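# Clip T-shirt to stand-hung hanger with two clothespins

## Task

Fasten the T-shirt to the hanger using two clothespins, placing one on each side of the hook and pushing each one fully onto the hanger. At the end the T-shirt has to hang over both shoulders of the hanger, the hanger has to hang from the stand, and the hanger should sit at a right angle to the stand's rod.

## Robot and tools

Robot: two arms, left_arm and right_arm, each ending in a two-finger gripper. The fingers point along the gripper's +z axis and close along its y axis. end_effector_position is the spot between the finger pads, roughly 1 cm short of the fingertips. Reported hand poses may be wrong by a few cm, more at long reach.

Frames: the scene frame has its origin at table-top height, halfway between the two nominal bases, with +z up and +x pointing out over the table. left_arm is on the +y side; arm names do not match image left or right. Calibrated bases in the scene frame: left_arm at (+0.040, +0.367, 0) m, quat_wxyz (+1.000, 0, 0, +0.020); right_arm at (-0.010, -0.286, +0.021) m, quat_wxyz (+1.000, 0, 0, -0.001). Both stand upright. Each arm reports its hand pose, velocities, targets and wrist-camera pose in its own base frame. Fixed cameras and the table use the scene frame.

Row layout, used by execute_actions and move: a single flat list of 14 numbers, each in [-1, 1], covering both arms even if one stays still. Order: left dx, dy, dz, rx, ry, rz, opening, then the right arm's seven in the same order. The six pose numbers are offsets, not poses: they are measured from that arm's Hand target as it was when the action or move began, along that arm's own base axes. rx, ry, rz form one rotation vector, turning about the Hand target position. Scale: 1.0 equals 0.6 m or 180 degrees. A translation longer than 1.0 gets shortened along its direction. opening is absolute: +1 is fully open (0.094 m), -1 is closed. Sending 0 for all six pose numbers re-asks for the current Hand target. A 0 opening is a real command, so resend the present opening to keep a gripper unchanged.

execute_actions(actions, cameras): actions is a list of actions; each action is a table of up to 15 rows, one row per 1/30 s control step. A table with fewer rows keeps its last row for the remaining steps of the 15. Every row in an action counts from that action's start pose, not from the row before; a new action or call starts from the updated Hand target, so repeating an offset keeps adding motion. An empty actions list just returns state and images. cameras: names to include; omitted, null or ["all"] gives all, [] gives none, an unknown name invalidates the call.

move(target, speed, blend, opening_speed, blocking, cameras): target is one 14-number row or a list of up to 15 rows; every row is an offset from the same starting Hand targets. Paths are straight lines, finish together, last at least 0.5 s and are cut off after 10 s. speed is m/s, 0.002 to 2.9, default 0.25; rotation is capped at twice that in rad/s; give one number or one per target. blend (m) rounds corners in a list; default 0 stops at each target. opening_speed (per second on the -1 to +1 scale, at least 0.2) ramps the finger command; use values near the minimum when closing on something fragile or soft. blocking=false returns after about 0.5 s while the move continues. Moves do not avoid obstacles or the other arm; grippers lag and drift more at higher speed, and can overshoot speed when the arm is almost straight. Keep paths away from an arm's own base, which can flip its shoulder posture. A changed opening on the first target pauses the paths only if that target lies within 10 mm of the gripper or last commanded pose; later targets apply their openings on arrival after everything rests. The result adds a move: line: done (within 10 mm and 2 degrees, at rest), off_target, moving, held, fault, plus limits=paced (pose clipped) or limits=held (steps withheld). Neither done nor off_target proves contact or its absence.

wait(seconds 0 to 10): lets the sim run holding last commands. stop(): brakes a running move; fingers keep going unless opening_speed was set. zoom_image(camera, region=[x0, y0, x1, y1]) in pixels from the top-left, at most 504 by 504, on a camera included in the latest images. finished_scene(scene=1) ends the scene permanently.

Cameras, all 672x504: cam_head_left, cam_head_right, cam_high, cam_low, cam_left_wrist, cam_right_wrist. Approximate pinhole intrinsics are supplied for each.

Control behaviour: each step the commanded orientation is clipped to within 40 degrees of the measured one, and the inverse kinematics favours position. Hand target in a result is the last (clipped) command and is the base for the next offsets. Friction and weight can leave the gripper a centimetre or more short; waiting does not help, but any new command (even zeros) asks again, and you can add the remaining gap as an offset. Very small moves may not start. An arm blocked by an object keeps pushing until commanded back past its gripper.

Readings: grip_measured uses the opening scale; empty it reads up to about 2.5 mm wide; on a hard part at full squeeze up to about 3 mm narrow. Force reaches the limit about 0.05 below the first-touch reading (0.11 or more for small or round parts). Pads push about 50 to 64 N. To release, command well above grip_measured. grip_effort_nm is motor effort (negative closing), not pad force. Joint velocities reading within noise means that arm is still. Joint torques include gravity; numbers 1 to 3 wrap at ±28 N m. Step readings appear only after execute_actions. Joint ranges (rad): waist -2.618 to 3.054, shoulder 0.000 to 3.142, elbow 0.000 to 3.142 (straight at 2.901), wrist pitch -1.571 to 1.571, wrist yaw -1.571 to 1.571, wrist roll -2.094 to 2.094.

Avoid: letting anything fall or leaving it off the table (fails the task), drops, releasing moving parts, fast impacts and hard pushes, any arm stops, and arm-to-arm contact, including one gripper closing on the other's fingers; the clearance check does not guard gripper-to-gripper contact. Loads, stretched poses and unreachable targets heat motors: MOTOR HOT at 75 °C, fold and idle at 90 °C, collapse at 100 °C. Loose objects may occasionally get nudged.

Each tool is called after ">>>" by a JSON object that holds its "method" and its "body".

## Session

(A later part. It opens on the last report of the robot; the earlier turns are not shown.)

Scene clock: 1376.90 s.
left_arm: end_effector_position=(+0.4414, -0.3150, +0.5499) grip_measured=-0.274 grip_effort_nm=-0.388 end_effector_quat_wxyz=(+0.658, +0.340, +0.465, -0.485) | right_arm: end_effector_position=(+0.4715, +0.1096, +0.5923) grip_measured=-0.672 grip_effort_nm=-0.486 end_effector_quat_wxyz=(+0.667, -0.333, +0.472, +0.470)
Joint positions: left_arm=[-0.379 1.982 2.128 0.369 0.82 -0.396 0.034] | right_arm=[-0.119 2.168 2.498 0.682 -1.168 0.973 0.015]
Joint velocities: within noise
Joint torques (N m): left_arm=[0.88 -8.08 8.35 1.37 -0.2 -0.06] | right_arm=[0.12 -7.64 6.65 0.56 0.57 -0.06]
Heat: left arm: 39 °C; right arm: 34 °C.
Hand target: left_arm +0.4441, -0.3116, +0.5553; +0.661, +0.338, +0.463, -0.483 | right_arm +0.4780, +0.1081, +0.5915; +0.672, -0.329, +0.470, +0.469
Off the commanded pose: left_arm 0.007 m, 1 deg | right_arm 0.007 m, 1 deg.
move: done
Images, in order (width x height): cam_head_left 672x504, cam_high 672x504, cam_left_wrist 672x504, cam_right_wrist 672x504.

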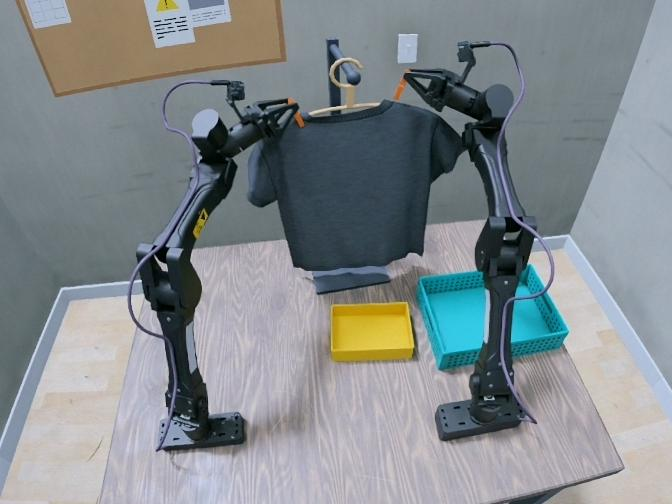

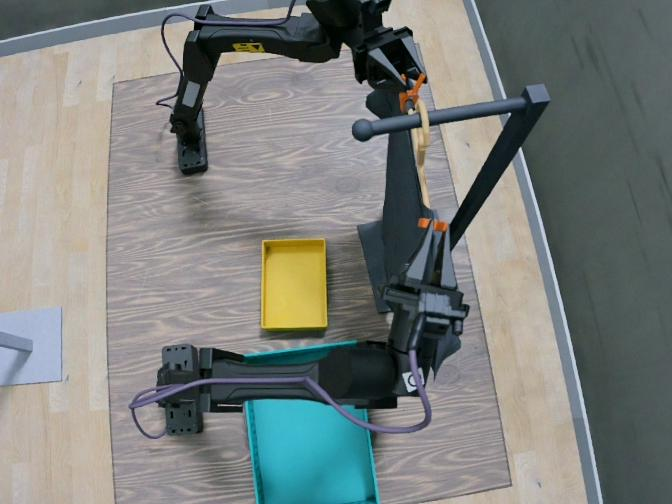

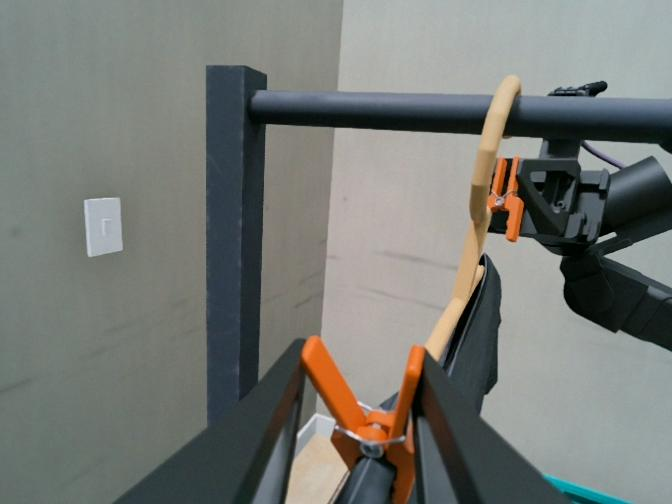

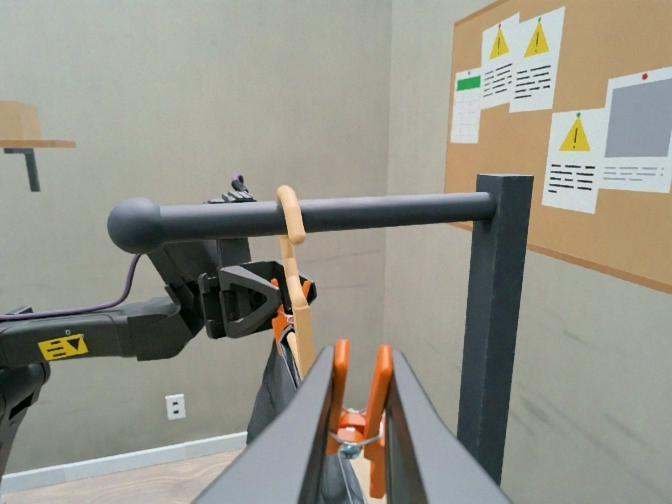

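>>> {"method": "wait", "body": {"seconds": 0, "cameras": ["cam_head_left", "cam_high", "cam_left_wrist", "cam_right_wrist"]}}

>>> {"method": "zoom_image", "body": {"camera": "cam_high", "region": [370, 170, 470, 270]}}

>>> {"method": "zoom_image", "body": {"camera": "cam_head_left", "region": [350, 65, 470, 155]}}

>>> {"method": "zoom_image", "body": {"camera": "cam_right_wrist", "region": [200, 220, 480, 504]}}

Scene clock: 1399.30 s.
left_arm: end_effector_position=(+0.4414, -0.3150, +0.5499) grip_measured=-0.274 grip_effort_nm=-0.383 end_effector_quat_wxyz=(+0.658, +0.340, +0.465, -0.485) | right_arm: end_effector_position=(+0.4717, +0.1096, +0.5922) grip_measured=-0.672 grip_effort_nm=-0.481 end_effector_quat_wxyz=(+0.667, -0.333, +0.472, +0.470)
Joint positions: left_arm=[-0.379 1.982 2.128 0.369 0.82 -0.396 0.034] | right_arm=[-0.119 2.168 2.498 0.681 -1.168 0.973 0.015]
Joint velocities: within noise
Joint torques (N m): left_arm=[0.65 -7.8 8.53 1.39 -0.22 -0.03] | right_arm=[-0.01 -7.68 6.58 0.59 0.58 -0.01]
Heat: left arm: 38 °C; right arm: 35 °C.
Hand target: left_arm +0.4441, -0.3116, +0.5553; +0.662, +0.338, +0.463, -0.483 | right_arm +0.4780, +0.1081, +0.5915; +0.672, -0.329, +0.470, +0.469
Tool commands: left_gripper/opening=-0.28 right_gripper/opening=-0.68
Off the commanded pose: left_arm 0.007 m, 1 deg | right_arm 0.006 m, 1 deg.
Images, in order (width x height): cam_head_left 672x504, cam_high 672x504, cam_left_wrist 672x504, cam_right_wrist 672x504.

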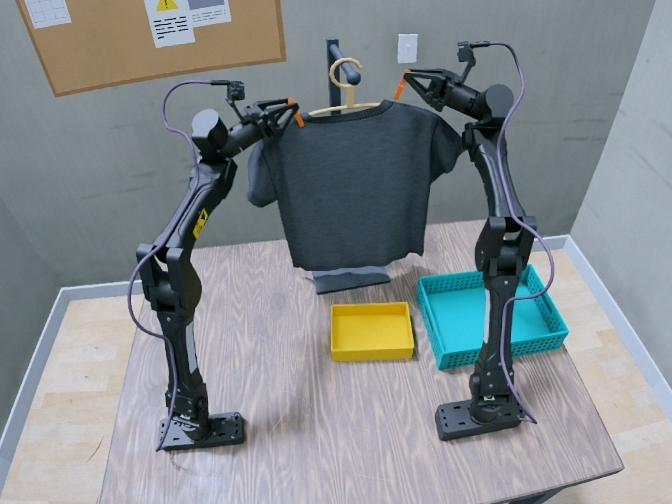

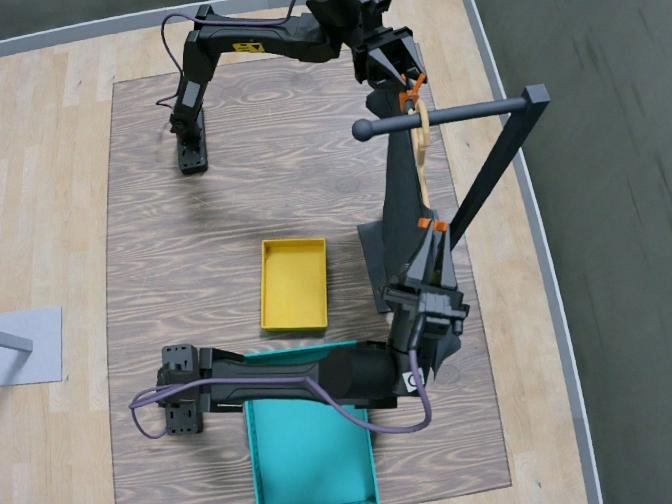

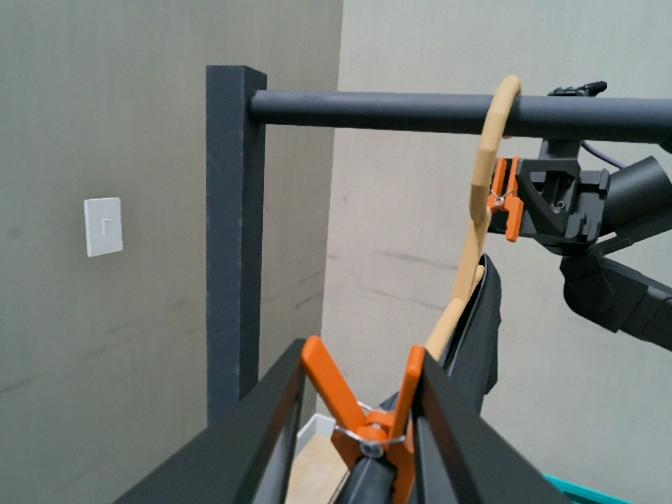

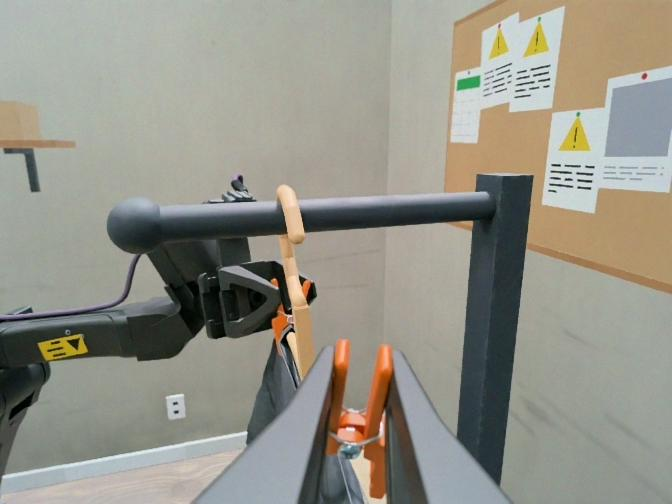

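Scaled by 5.040 from the camera's 672x504 image, which has a finer 960x720 frame.

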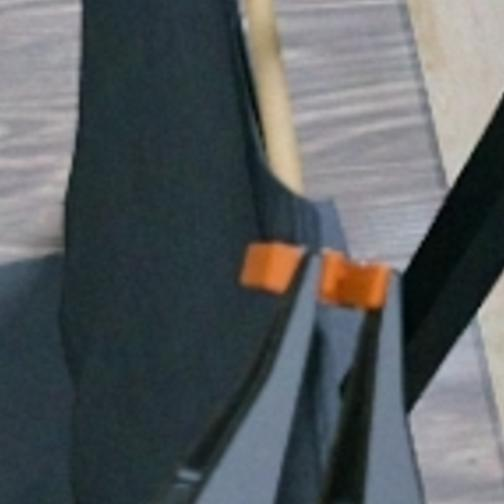

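Scaled by 4.200 from the camera's 672x504 image, which has a finer 960x720 frame.

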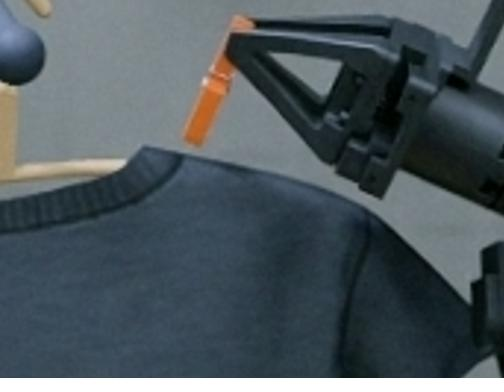

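Scaled by 1.775 from the camera's 672x504 image, which has a finer 960x720 frame.

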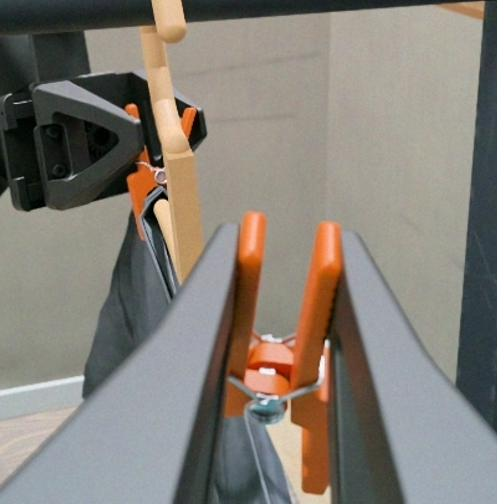

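>>> {"method": "zoom_image", "body": {"camera": "cam_left_wrist", "region": [420, 130, 560, 290]}}

>>> {"method": "zoom_image", "body": {"camera": "cam_right_wrist", "region": [300, 330, 420, 504]}}

>>> {"method": "zoom_image", "body": {"camera": "cam_high", "region": [340, 60, 560, 225]}}

Scaled by 3.150 from the camera's 672x504 image, which has a finer 960x720 frame.

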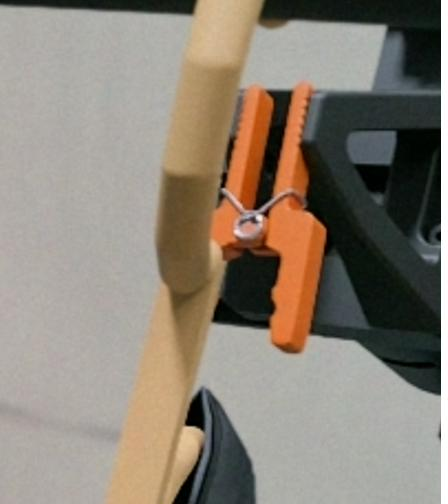

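Scaled by 2.897 from the camera's 672x504 image, which has a finer 960x720 frame.

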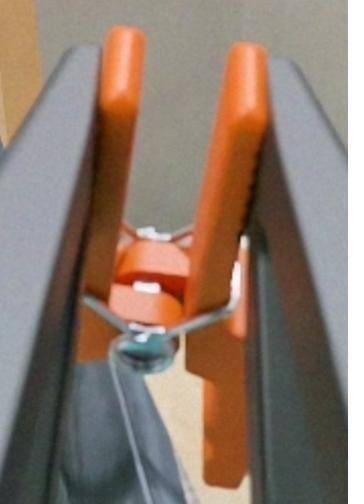

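Scaled by 2.291 from the camera's 672x504 image, which has a finer 960x720 frame.

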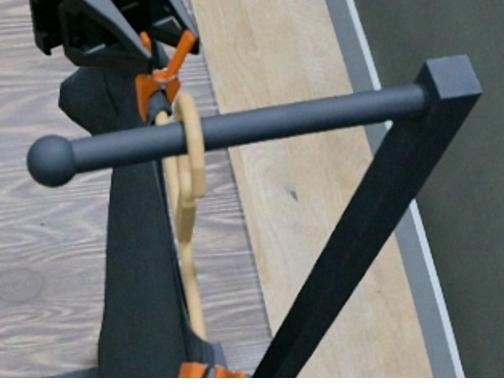

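>>> {"method": "move", "body": {"target": [0, 0, 0, 0, 0, 0, -0.28, -0.0033, 0.0067, -0.0167, 0, 0, 0, -0.68], "speed": 0.05, "cameras": ["cam_head_left", "cam_high", "cam_left_wrist"]}}

>>> {"method": "zoom_image", "body": {"camera": "cam_head_left", "region": [350, 65, 470, 155]}}

>>> {"method": "zoom_image", "body": {"camera": "cam_high", "region": [370, 170, 470, 270]}}

Scene clock: 1444.23 s.
left_arm: end_effector_position=(+0.4411, -0.3147, +0.5506) grip_measured=-0.274 grip_effort_nm=-0.383 end_effector_quat_wxyz=(+0.658, +0.340, +0.465, -0.485) | right_arm: end_effector_position=(+0.4922, +0.1075, +0.5640) grip_measured=-0.672 grip_effort_nm=-0.486 end_effector_quat_wxyz=(+0.659, -0.320, +0.486, +0.477)
Joint positions: left_arm=[-0.379 1.982 2.13 0.368 0.82 -0.396 0.034] | right_arm=[-0.118 2.168 2.387 0.737 -1.163 0.959 0.015]
Joint velocities: within noise
Joint torques (N m): left_arm=[0.38 -7.71 8.42 1.31 -0.23 -0.06] | right_arm=[0.5 -12.48 4.22 0.84 0.54 -0.09]
Heat: left arm: 38 °C; right arm: 36 °C.
Hand target: left_arm +0.4440, -0.3117, +0.5554; +0.661, +0.338, +0.463, -0.483 | right_arm +0.4760, +0.1121, +0.5815; +0.672, -0.329, +0.469, +0.469
Off the commanded pose: left_arm 0.006 m, 1 deg | right_arm 0.024 m, 3 deg.
move: off_target (right_arm)
Images, in order (width x height): cam_head_left 672x504, cam_high 672x504, cam_left_wrist 672x504.

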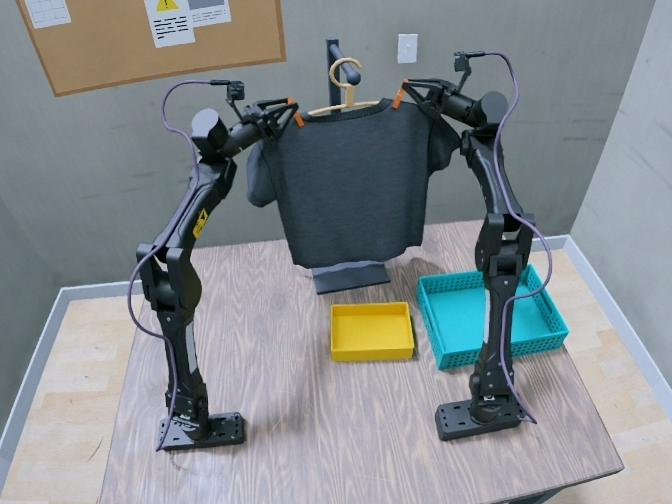

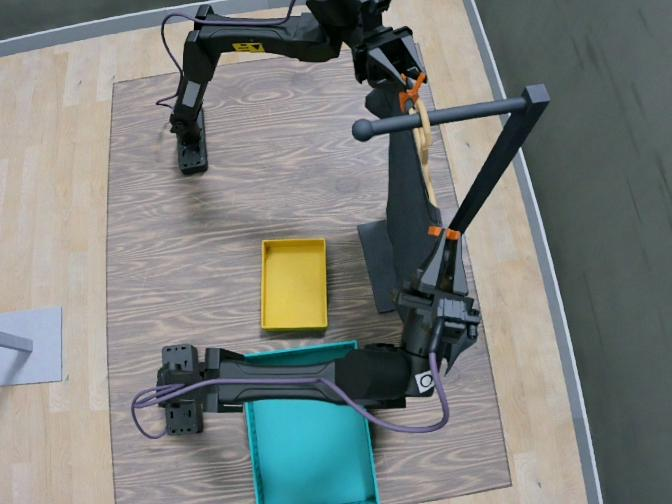

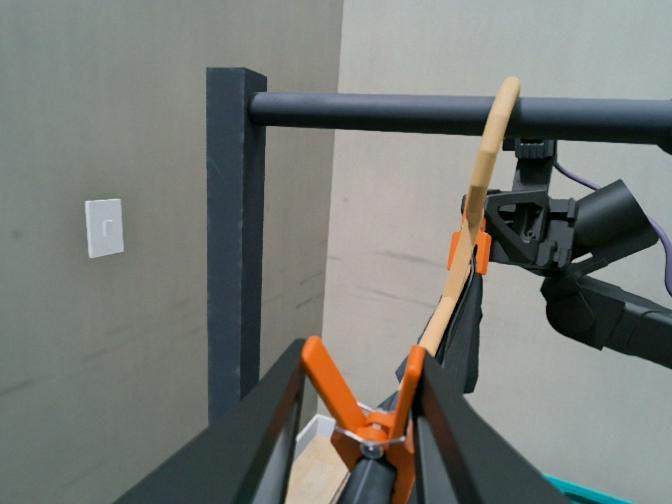

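Scaled by 4.200 from the camera's 672x504 image, which has a finer 960x720 frame.

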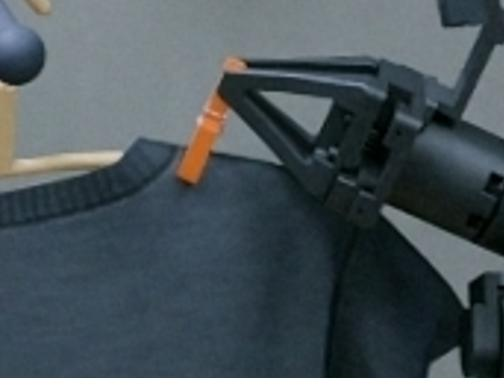

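Scaled by 5.040 from the camera's 672x504 image, which has a finer 960x720 frame.

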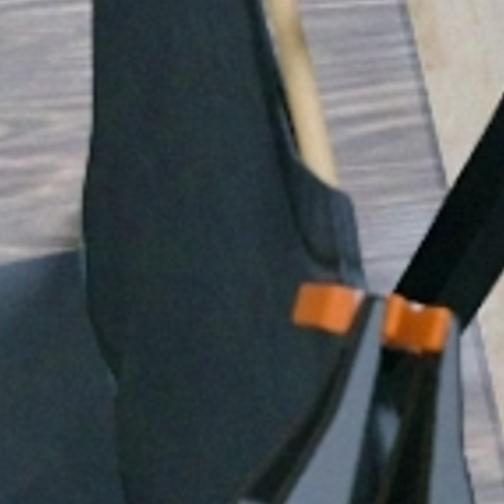

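>>> {"method": "zoom_image", "body": {"camera": "cam_left_wrist", "region": [410, 180, 530, 300]}}

>>> {"method": "zoom_image", "body": {"camera": "cam_high", "region": [340, 60, 560, 225]}}

Scaled by 4.200 from the camera's 672x504 image, which has a finer 960x720 frame.

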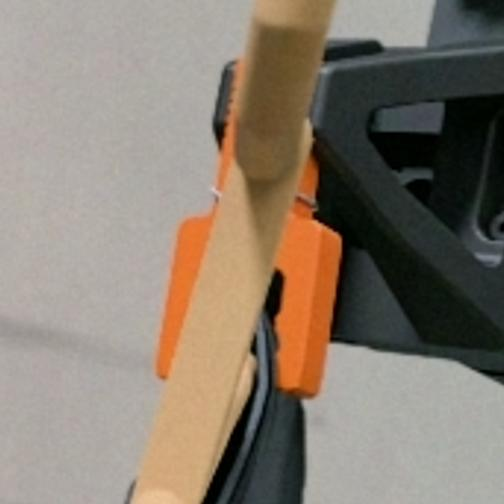

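Scaled by 2.291 from the camera's 672x504 image, which has a finer 960x720 frame.

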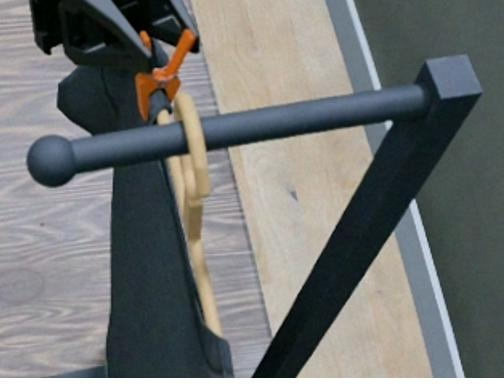

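>>> {"method": "move", "body": {"target": [0, 0, 0, 0, 0, 0, -0.28, -0.0033, 0.0083, -0.01, 0, 0, 0, -0.68], "speed": 0.05, "cameras": ["cam_head_left", "cam_high", "cam_left_wrist"]}}

>>> {"method": "zoom_image", "body": {"camera": "cam_head_left", "region": [350, 65, 470, 155]}}

>>> {"method": "zoom_image", "body": {"camera": "cam_left_wrist", "region": [410, 180, 530, 300]}}

>>> {"method": "zoom_image", "body": {"camera": "cam_high", "region": [370, 170, 470, 270]}}

Scene clock: 1463.23 s.
left_arm: end_effector_position=(+0.4414, -0.3135, +0.5517) grip_measured=-0.274 grip_effort_nm=-0.383 end_effector_quat_wxyz=(+0.659, +0.340, +0.464, -0.484) | right_arm: end_effector_position=(+0.4914, +0.1116, +0.5572) grip_measured=-0.672 grip_effort_nm=-0.476 end_effector_quat_wxyz=(+0.660, -0.320, +0.485, +0.476)
Joint positions: left_arm=[-0.376 1.982 2.133 0.367 0.82 -0.396 0.034] | right_arm=[-0.108 2.134 2.303 0.769 -1.156 0.936 0.015]
Joint velocities: within noise
Joint torques (N m): left_arm=[0.72 -7.71 8.02 1.39 -0.26 -0.06] | right_arm=[0.59 -12.83 4.26 0.75 0.53 -0.08]
Heat: left arm: 38 °C; right arm: 41 °C.
Hand target: left_arm +0.4441, -0.3116, +0.5553; +0.661, +0.338, +0.463, -0.483 | right_arm +0.4740, +0.1170, +0.5757; +0.672, -0.329, +0.469, +0.469
Off the commanded pose: left_arm 0.005 m, 0 deg | right_arm 0.026 m, 3 deg.
move: off_target (right_arm)
Images, in order (width x height): cam_head_left 672x504, cam_high 672x504, cam_left_wrist 672x504.

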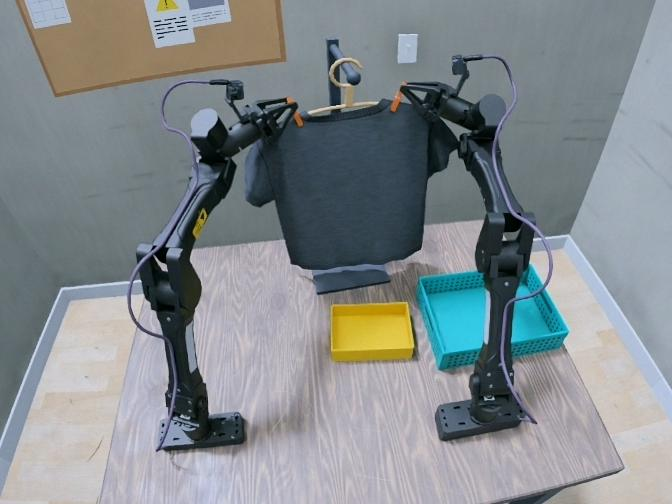

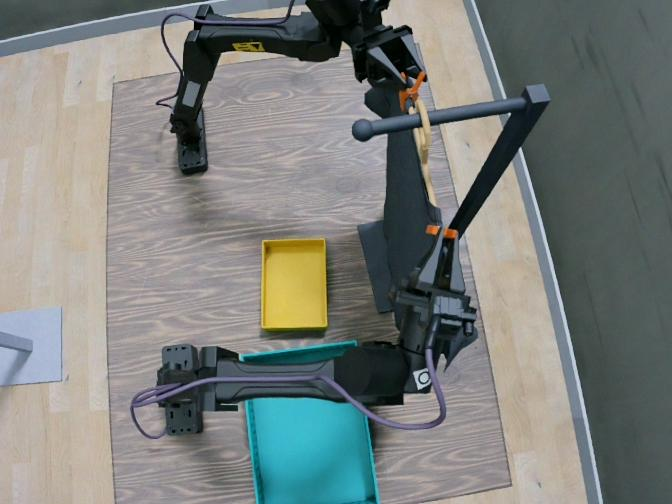

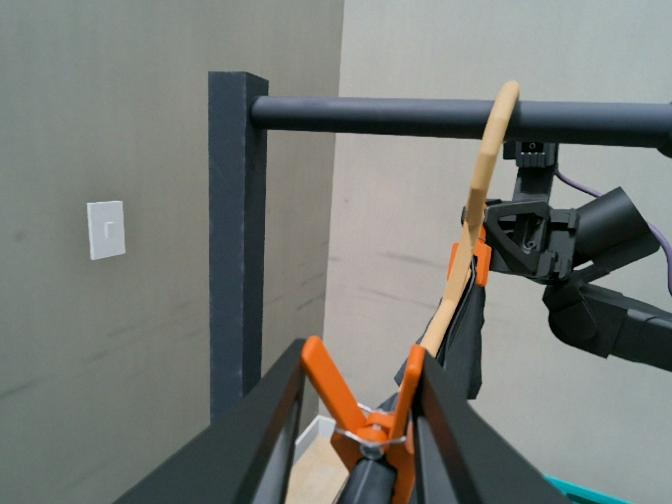

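Scaled by 4.200 from the camera's 672x504 image, which has a finer 960x720 frame.

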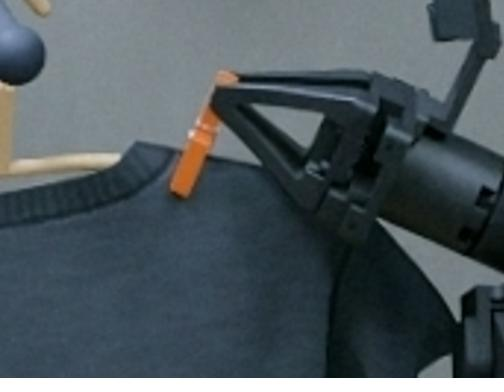

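Scaled by 4.200 from the camera's 672x504 image, which has a finer 960x720 frame.

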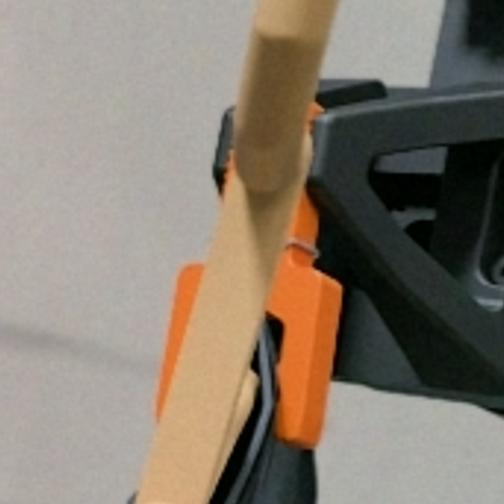

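Scaled by 5.040 from the camera's 672x504 image, which has a finer 960x720 frame.

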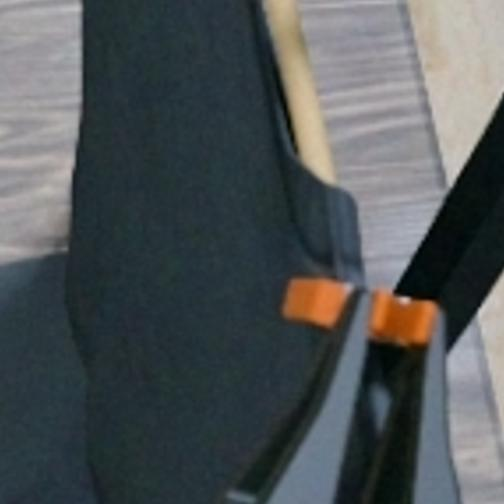

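>>> {"method": "move", "body": {"target": [0, 0, 0, 0, 0, 0, -0.28, -0.0008, 0.0075, -0.0175, 0, 0, 0, -0.68], "speed": 0.05, "cameras": ["cam_head_left", "cam_high", "cam_left_wrist"]}}

>>> {"method": "zoom_image", "body": {"camera": "cam_head_left", "region": [350, 65, 470, 155]}}

>>> {"method": "zoom_image", "body": {"camera": "cam_left_wrist", "region": [410, 180, 530, 300]}}

>>> {"method": "zoom_image", "body": {"camera": "cam_high", "region": [370, 170, 470, 270]}}

Scene clock: 1474.13 s.
left_arm: end_effector_position=(+0.4413, -0.3122, +0.5535) grip_measured=-0.274 grip_effort_nm=-0.379 end_effector_quat_wxyz=(+0.661, +0.340, +0.463, -0.483) | right_arm: end_effector_position=(+0.4879, +0.1140, +0.5529) grip_measured=-0.672 grip_effort_nm=-0.481 end_effector_quat_wxyz=(+0.669, -0.321, +0.478, +0.470)
Joint positions: left_arm=[-0.374 1.982 2.138 0.367 0.82 -0.396 0.034] | right_arm=[-0.102 2.094 2.214 0.817 -1.14 0.911 0.015]
Joint velocities: within noise
Joint torques (N m): left_arm=[0.28 -7.73 7.79 1.32 -0.21 -0.02] | right_arm=[1.06 -12.12 4.18 0.72 0.43 0.01]
Heat: left arm: 38 °C; right arm: 41 °C.
Hand target: left_arm +0.4440, -0.3117, +0.5554; +0.661, +0.338, +0.463, -0.483 | right_arm +0.4735, +0.1214, +0.5651; +0.672, -0.329, +0.469, +0.469
Off the commanded pose: left_arm 0.003 m, 0 deg | right_arm 0.020 m, 1 deg.
move: off_target (right_arm)
Images, in order (width x height): cam_head_left 672x504, cam_high 672x504, cam_left_wrist 672x504.

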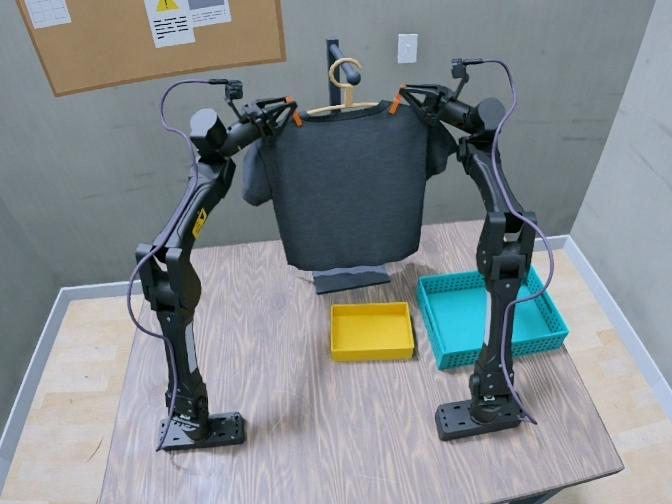

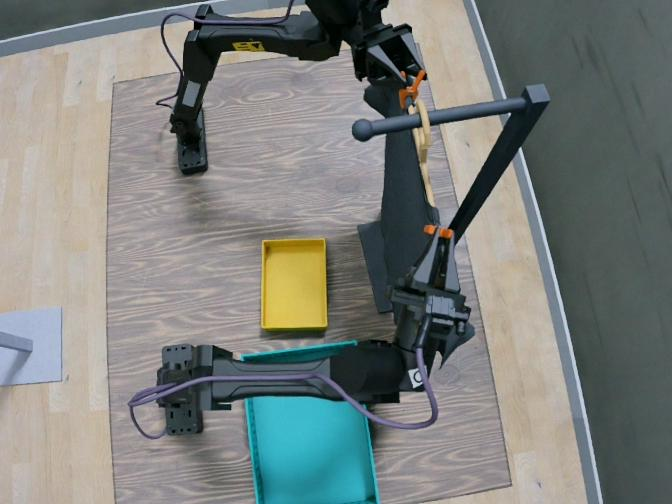

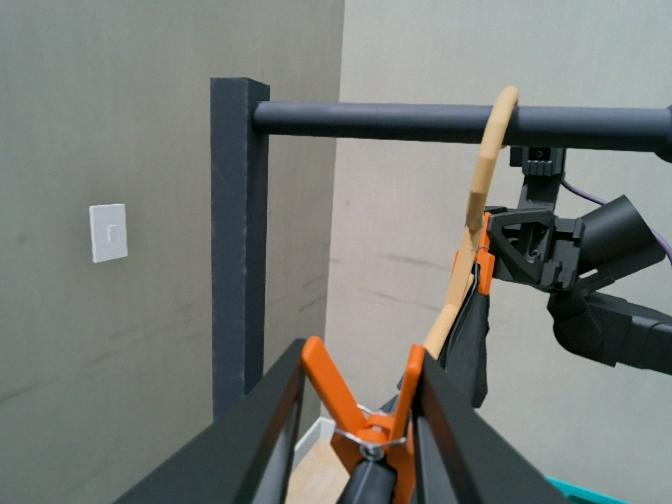

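Scaled by 4.200 from the camera's 672x504 image, which has a finer 960x720 frame.

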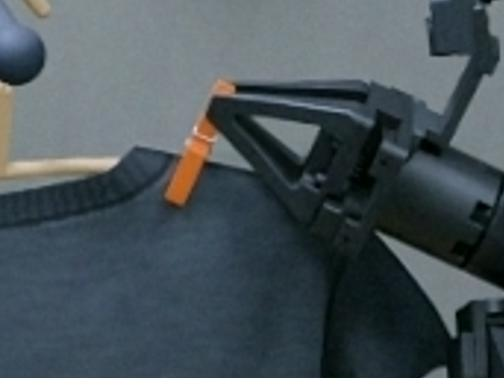

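Scaled by 4.200 from the camera's 672x504 image, which has a finer 960x720 frame.

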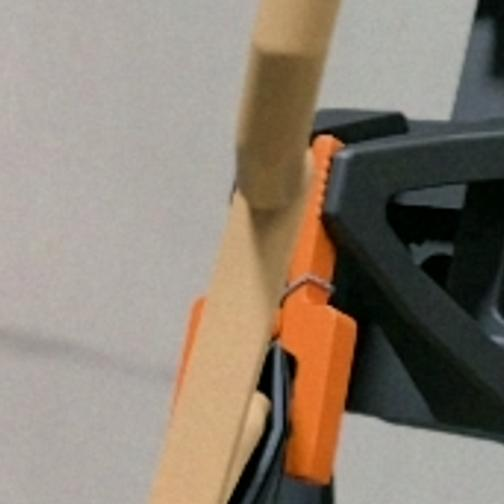

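Scaled by 5.040 from the camera's 672x504 image, which has a finer 960x720 frame.

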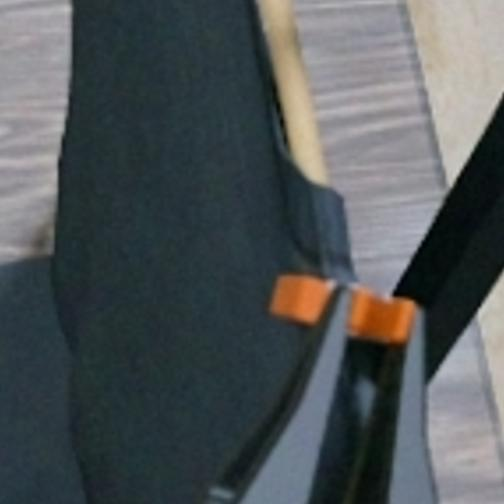

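>>> {"method": "wait", "body": {"seconds": 0, "cameras": ["cam_right_wrist", "cam_head_right", "cam_low"]}}

>>> {"method": "zoom_image", "body": {"camera": "cam_right_wrist", "region": [290, 330, 430, 504]}}

>>> {"method": "zoom_image", "body": {"camera": "cam_head_right", "region": [330, 65, 450, 155]}}

Scene clock: 1479.07 s.
left_arm: end_effector_position=(+0.4413, -0.3122, +0.5535) grip_measured=-0.274 grip_effort_nm=-0.388 end_effector_quat_wxyz=(+0.661, +0.340, +0.463, -0.483) | right_arm: end_effector_position=(+0.4879, +0.1140, +0.5530) grip_measured=-0.672 grip_effort_nm=-0.491 end_effector_quat_wxyz=(+0.669, -0.322, +0.478, +0.469)
Joint positions: left_arm=[-0.374 1.982 2.138 0.367 0.82 -0.396 0.034] | right_arm=[-0.102 2.094 2.214 0.818 -1.14 0.911 0.015]
Joint velocities: within noise
Joint torques (N m): left_arm=[0.18 -7.66 7.86 1.29 -0.2 -0.02] | right_arm=[1.02 -12.25 4.26 0.71 0.42 0]
Heat: left arm: 38 °C; right arm: 41 °C.
Hand target: left_arm +0.4440, -0.3117, +0.5554; +0.661, +0.338, +0.463, -0.483 | right_arm +0.4735, +0.1215, +0.5651; +0.672, -0.329, +0.469, +0.469
Tool commands: left_gripper/opening=-0.28 right_gripper/opening=-0.68
Off the commanded pose: left_arm 0.003 m, 0 deg | right_arm 0.020 m, 1 deg.
Images, in order (width x height): cam_head_right 672x504, cam_low 672x504, cam_right_wrist 672x504.

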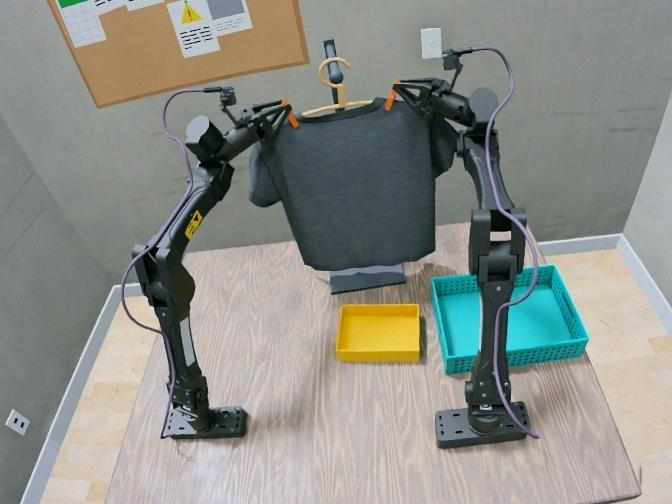

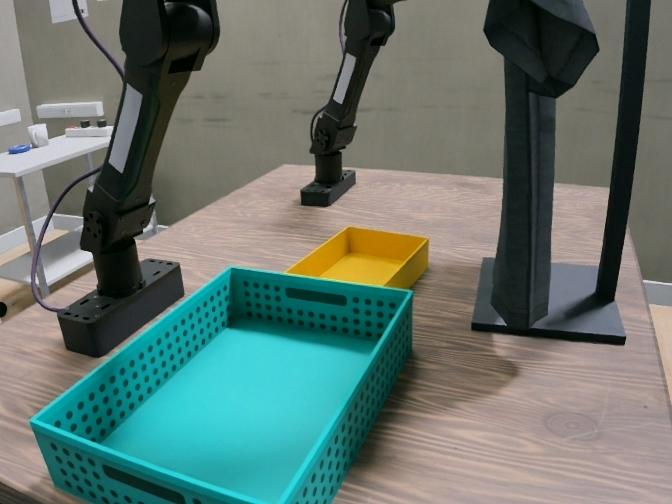

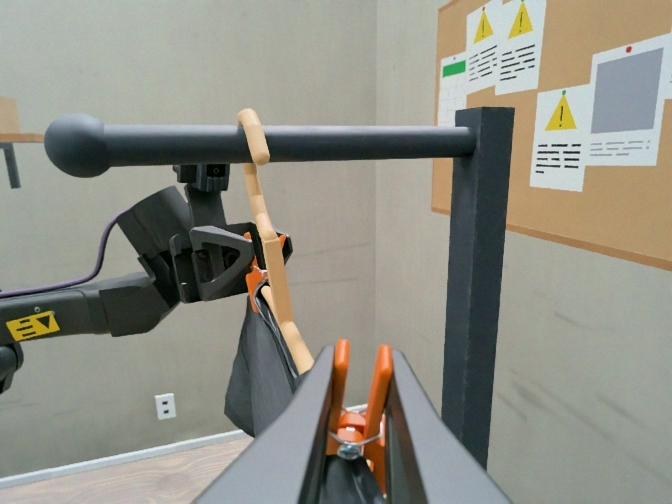

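Scaled by 2.897 from the camera's 672x504 image, which has a finer 960x720 frame.

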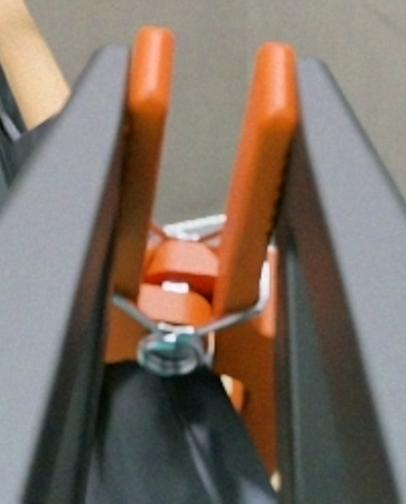

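Scaled by 4.200 from the camera's 672x504 image, which has a finer 960x720 frame.

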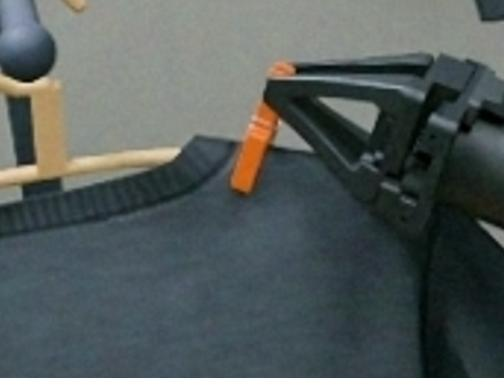

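>>> {"method": "move", "body": {"target": [0, 0, 0, 0, 0, 0, -0.28, 0, 0.0033, -0.01, 0, 0, 0, -0.68], "speed": 0.05, "cameras": ["cam_head_left", "cam_head_right", "cam_left_wrist", "cam_right_wrist"]}}

>>> {"method": "zoom_image", "body": {"camera": "cam_head_right", "region": [330, 65, 450, 155]}}

>>> {"method": "zoom_image", "body": {"camera": "cam_left_wrist", "region": [410, 180, 530, 300]}}

>>> {"method": "zoom_image", "body": {"camera": "cam_right_wrist", "region": [290, 330, 430, 504]}}

Scene clock: 1488.33 s.
left_arm: end_effector_position=(+0.4413, -0.3122, +0.5535) grip_measured=-0.274 grip_effort_nm=-0.383 end_effector_quat_wxyz=(+0.661, +0.340, +0.463, -0.483) | right_arm: end_effector_position=(+0.4854, +0.1144, +0.5518) grip_measured=-0.672 grip_effort_nm=-0.486 end_effector_quat_wxyz=(+0.676, -0.322, +0.473, +0.465)
Joint positions: left_arm=[-0.374 1.982 2.138 0.367 0.82 -0.396 0.034] | right_arm=[-0.1 2.074 2.172 0.846 -1.131 0.9 0.015]
Joint velocities: within noise
Joint torques (N m): left_arm=[0.36 -7.5 7.82 1.35 -0.21 -0.01] | right_arm=[1.17 -11.82 3.99 0.64 0.32 0.03]
Heat: left arm: 37 °C; right arm: 41 °C.
Hand target: left_arm +0.4440, -0.3117, +0.5554; +0.661, +0.338, +0.463, -0.483 | right_arm +0.4734, +0.1235, +0.5592; +0.672, -0.329, +0.469, +0.469
Off the commanded pose: left_arm 0.003 m, 0 deg | right_arm 0.017 m, 1 deg.
move: off_target (right_arm)
Images, in order (width x height): cam_head_left 672x504, cam_head_right 672x504, cam_left_wrist 672x504, cam_right_wrist 672x504.

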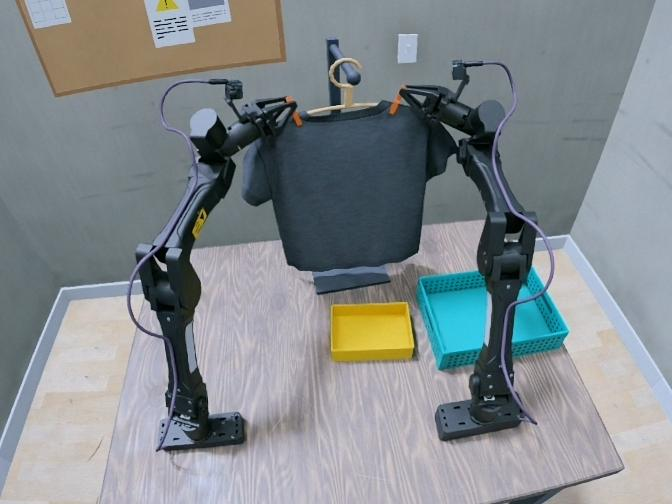

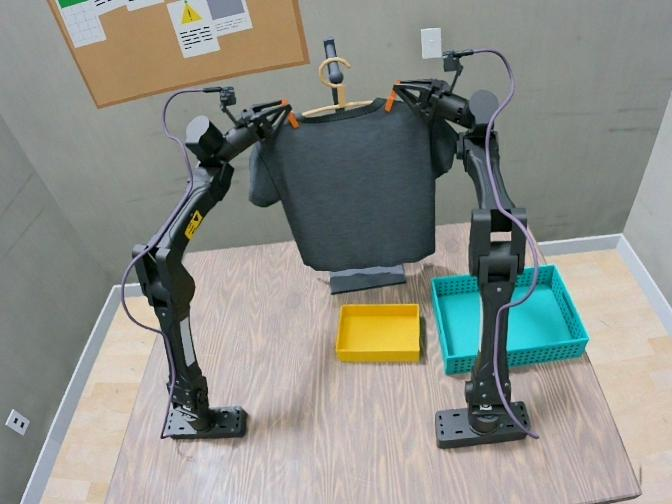

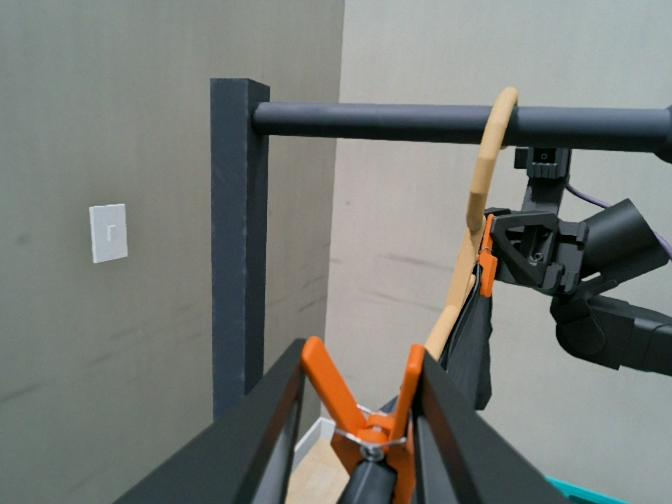

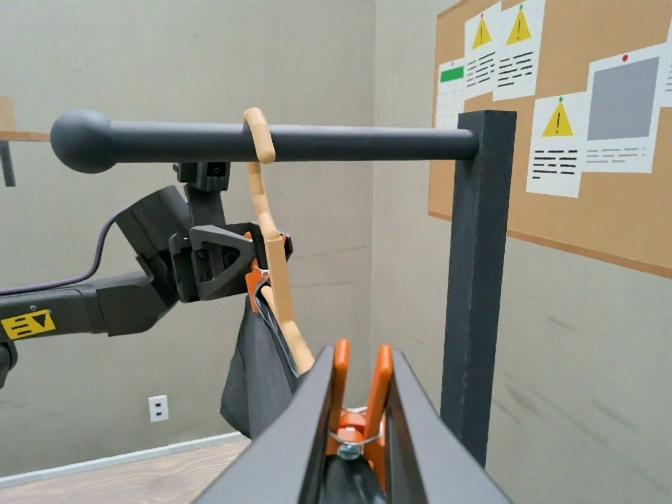

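Scaled by 4.200 from the camera's 672x504 image, which has a finer 960x720 frame.

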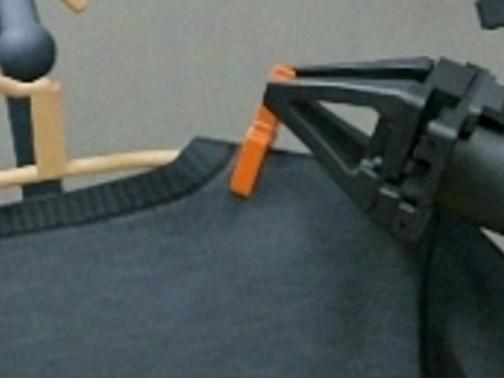

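Scaled by 4.200 from the camera's 672x504 image, which has a finer 960x720 frame.

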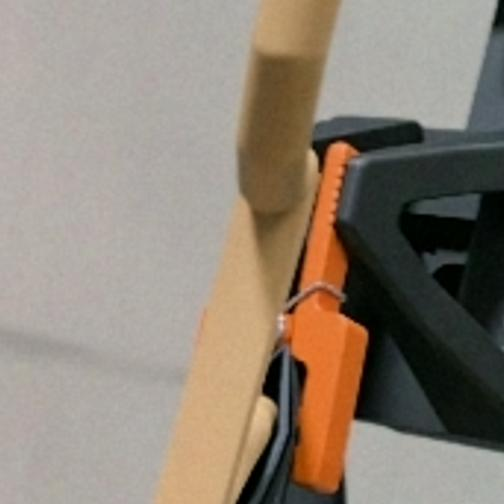

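Scaled by 2.897 from the camera's 672x504 image, which has a finer 960x720 frame.

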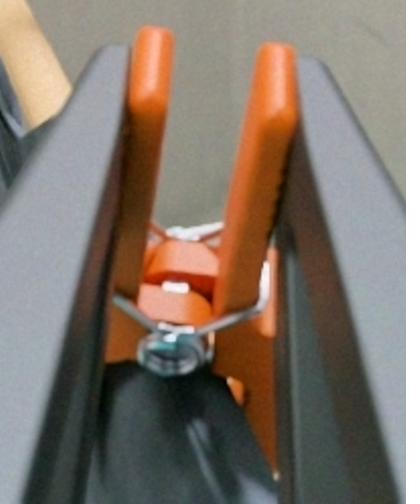

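>>> {"method": "zoom_image", "body": {"camera": "cam_head_left", "region": [270, 75, 420, 165]}}

>>> {"method": "zoom_image", "body": {"camera": "cam_head_right", "region": [260, 65, 420, 165]}}

Scaled by 3.360 from the camera's 672x504 image, which has a finer 960x720 frame.

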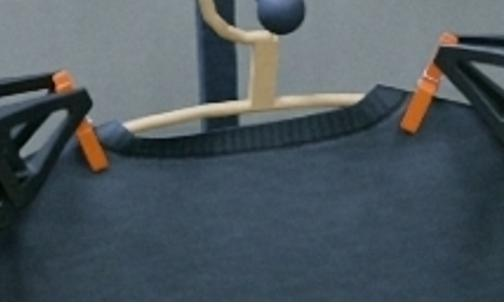

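Scaled by 3.150 from the camera's 672x504 image, which has a finer 960x720 frame.

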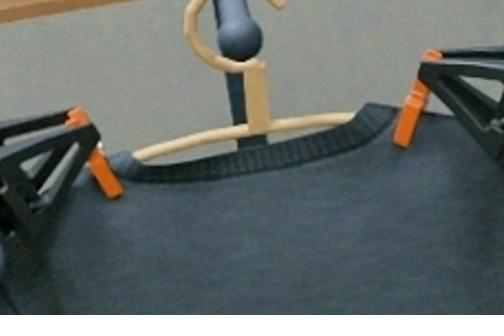

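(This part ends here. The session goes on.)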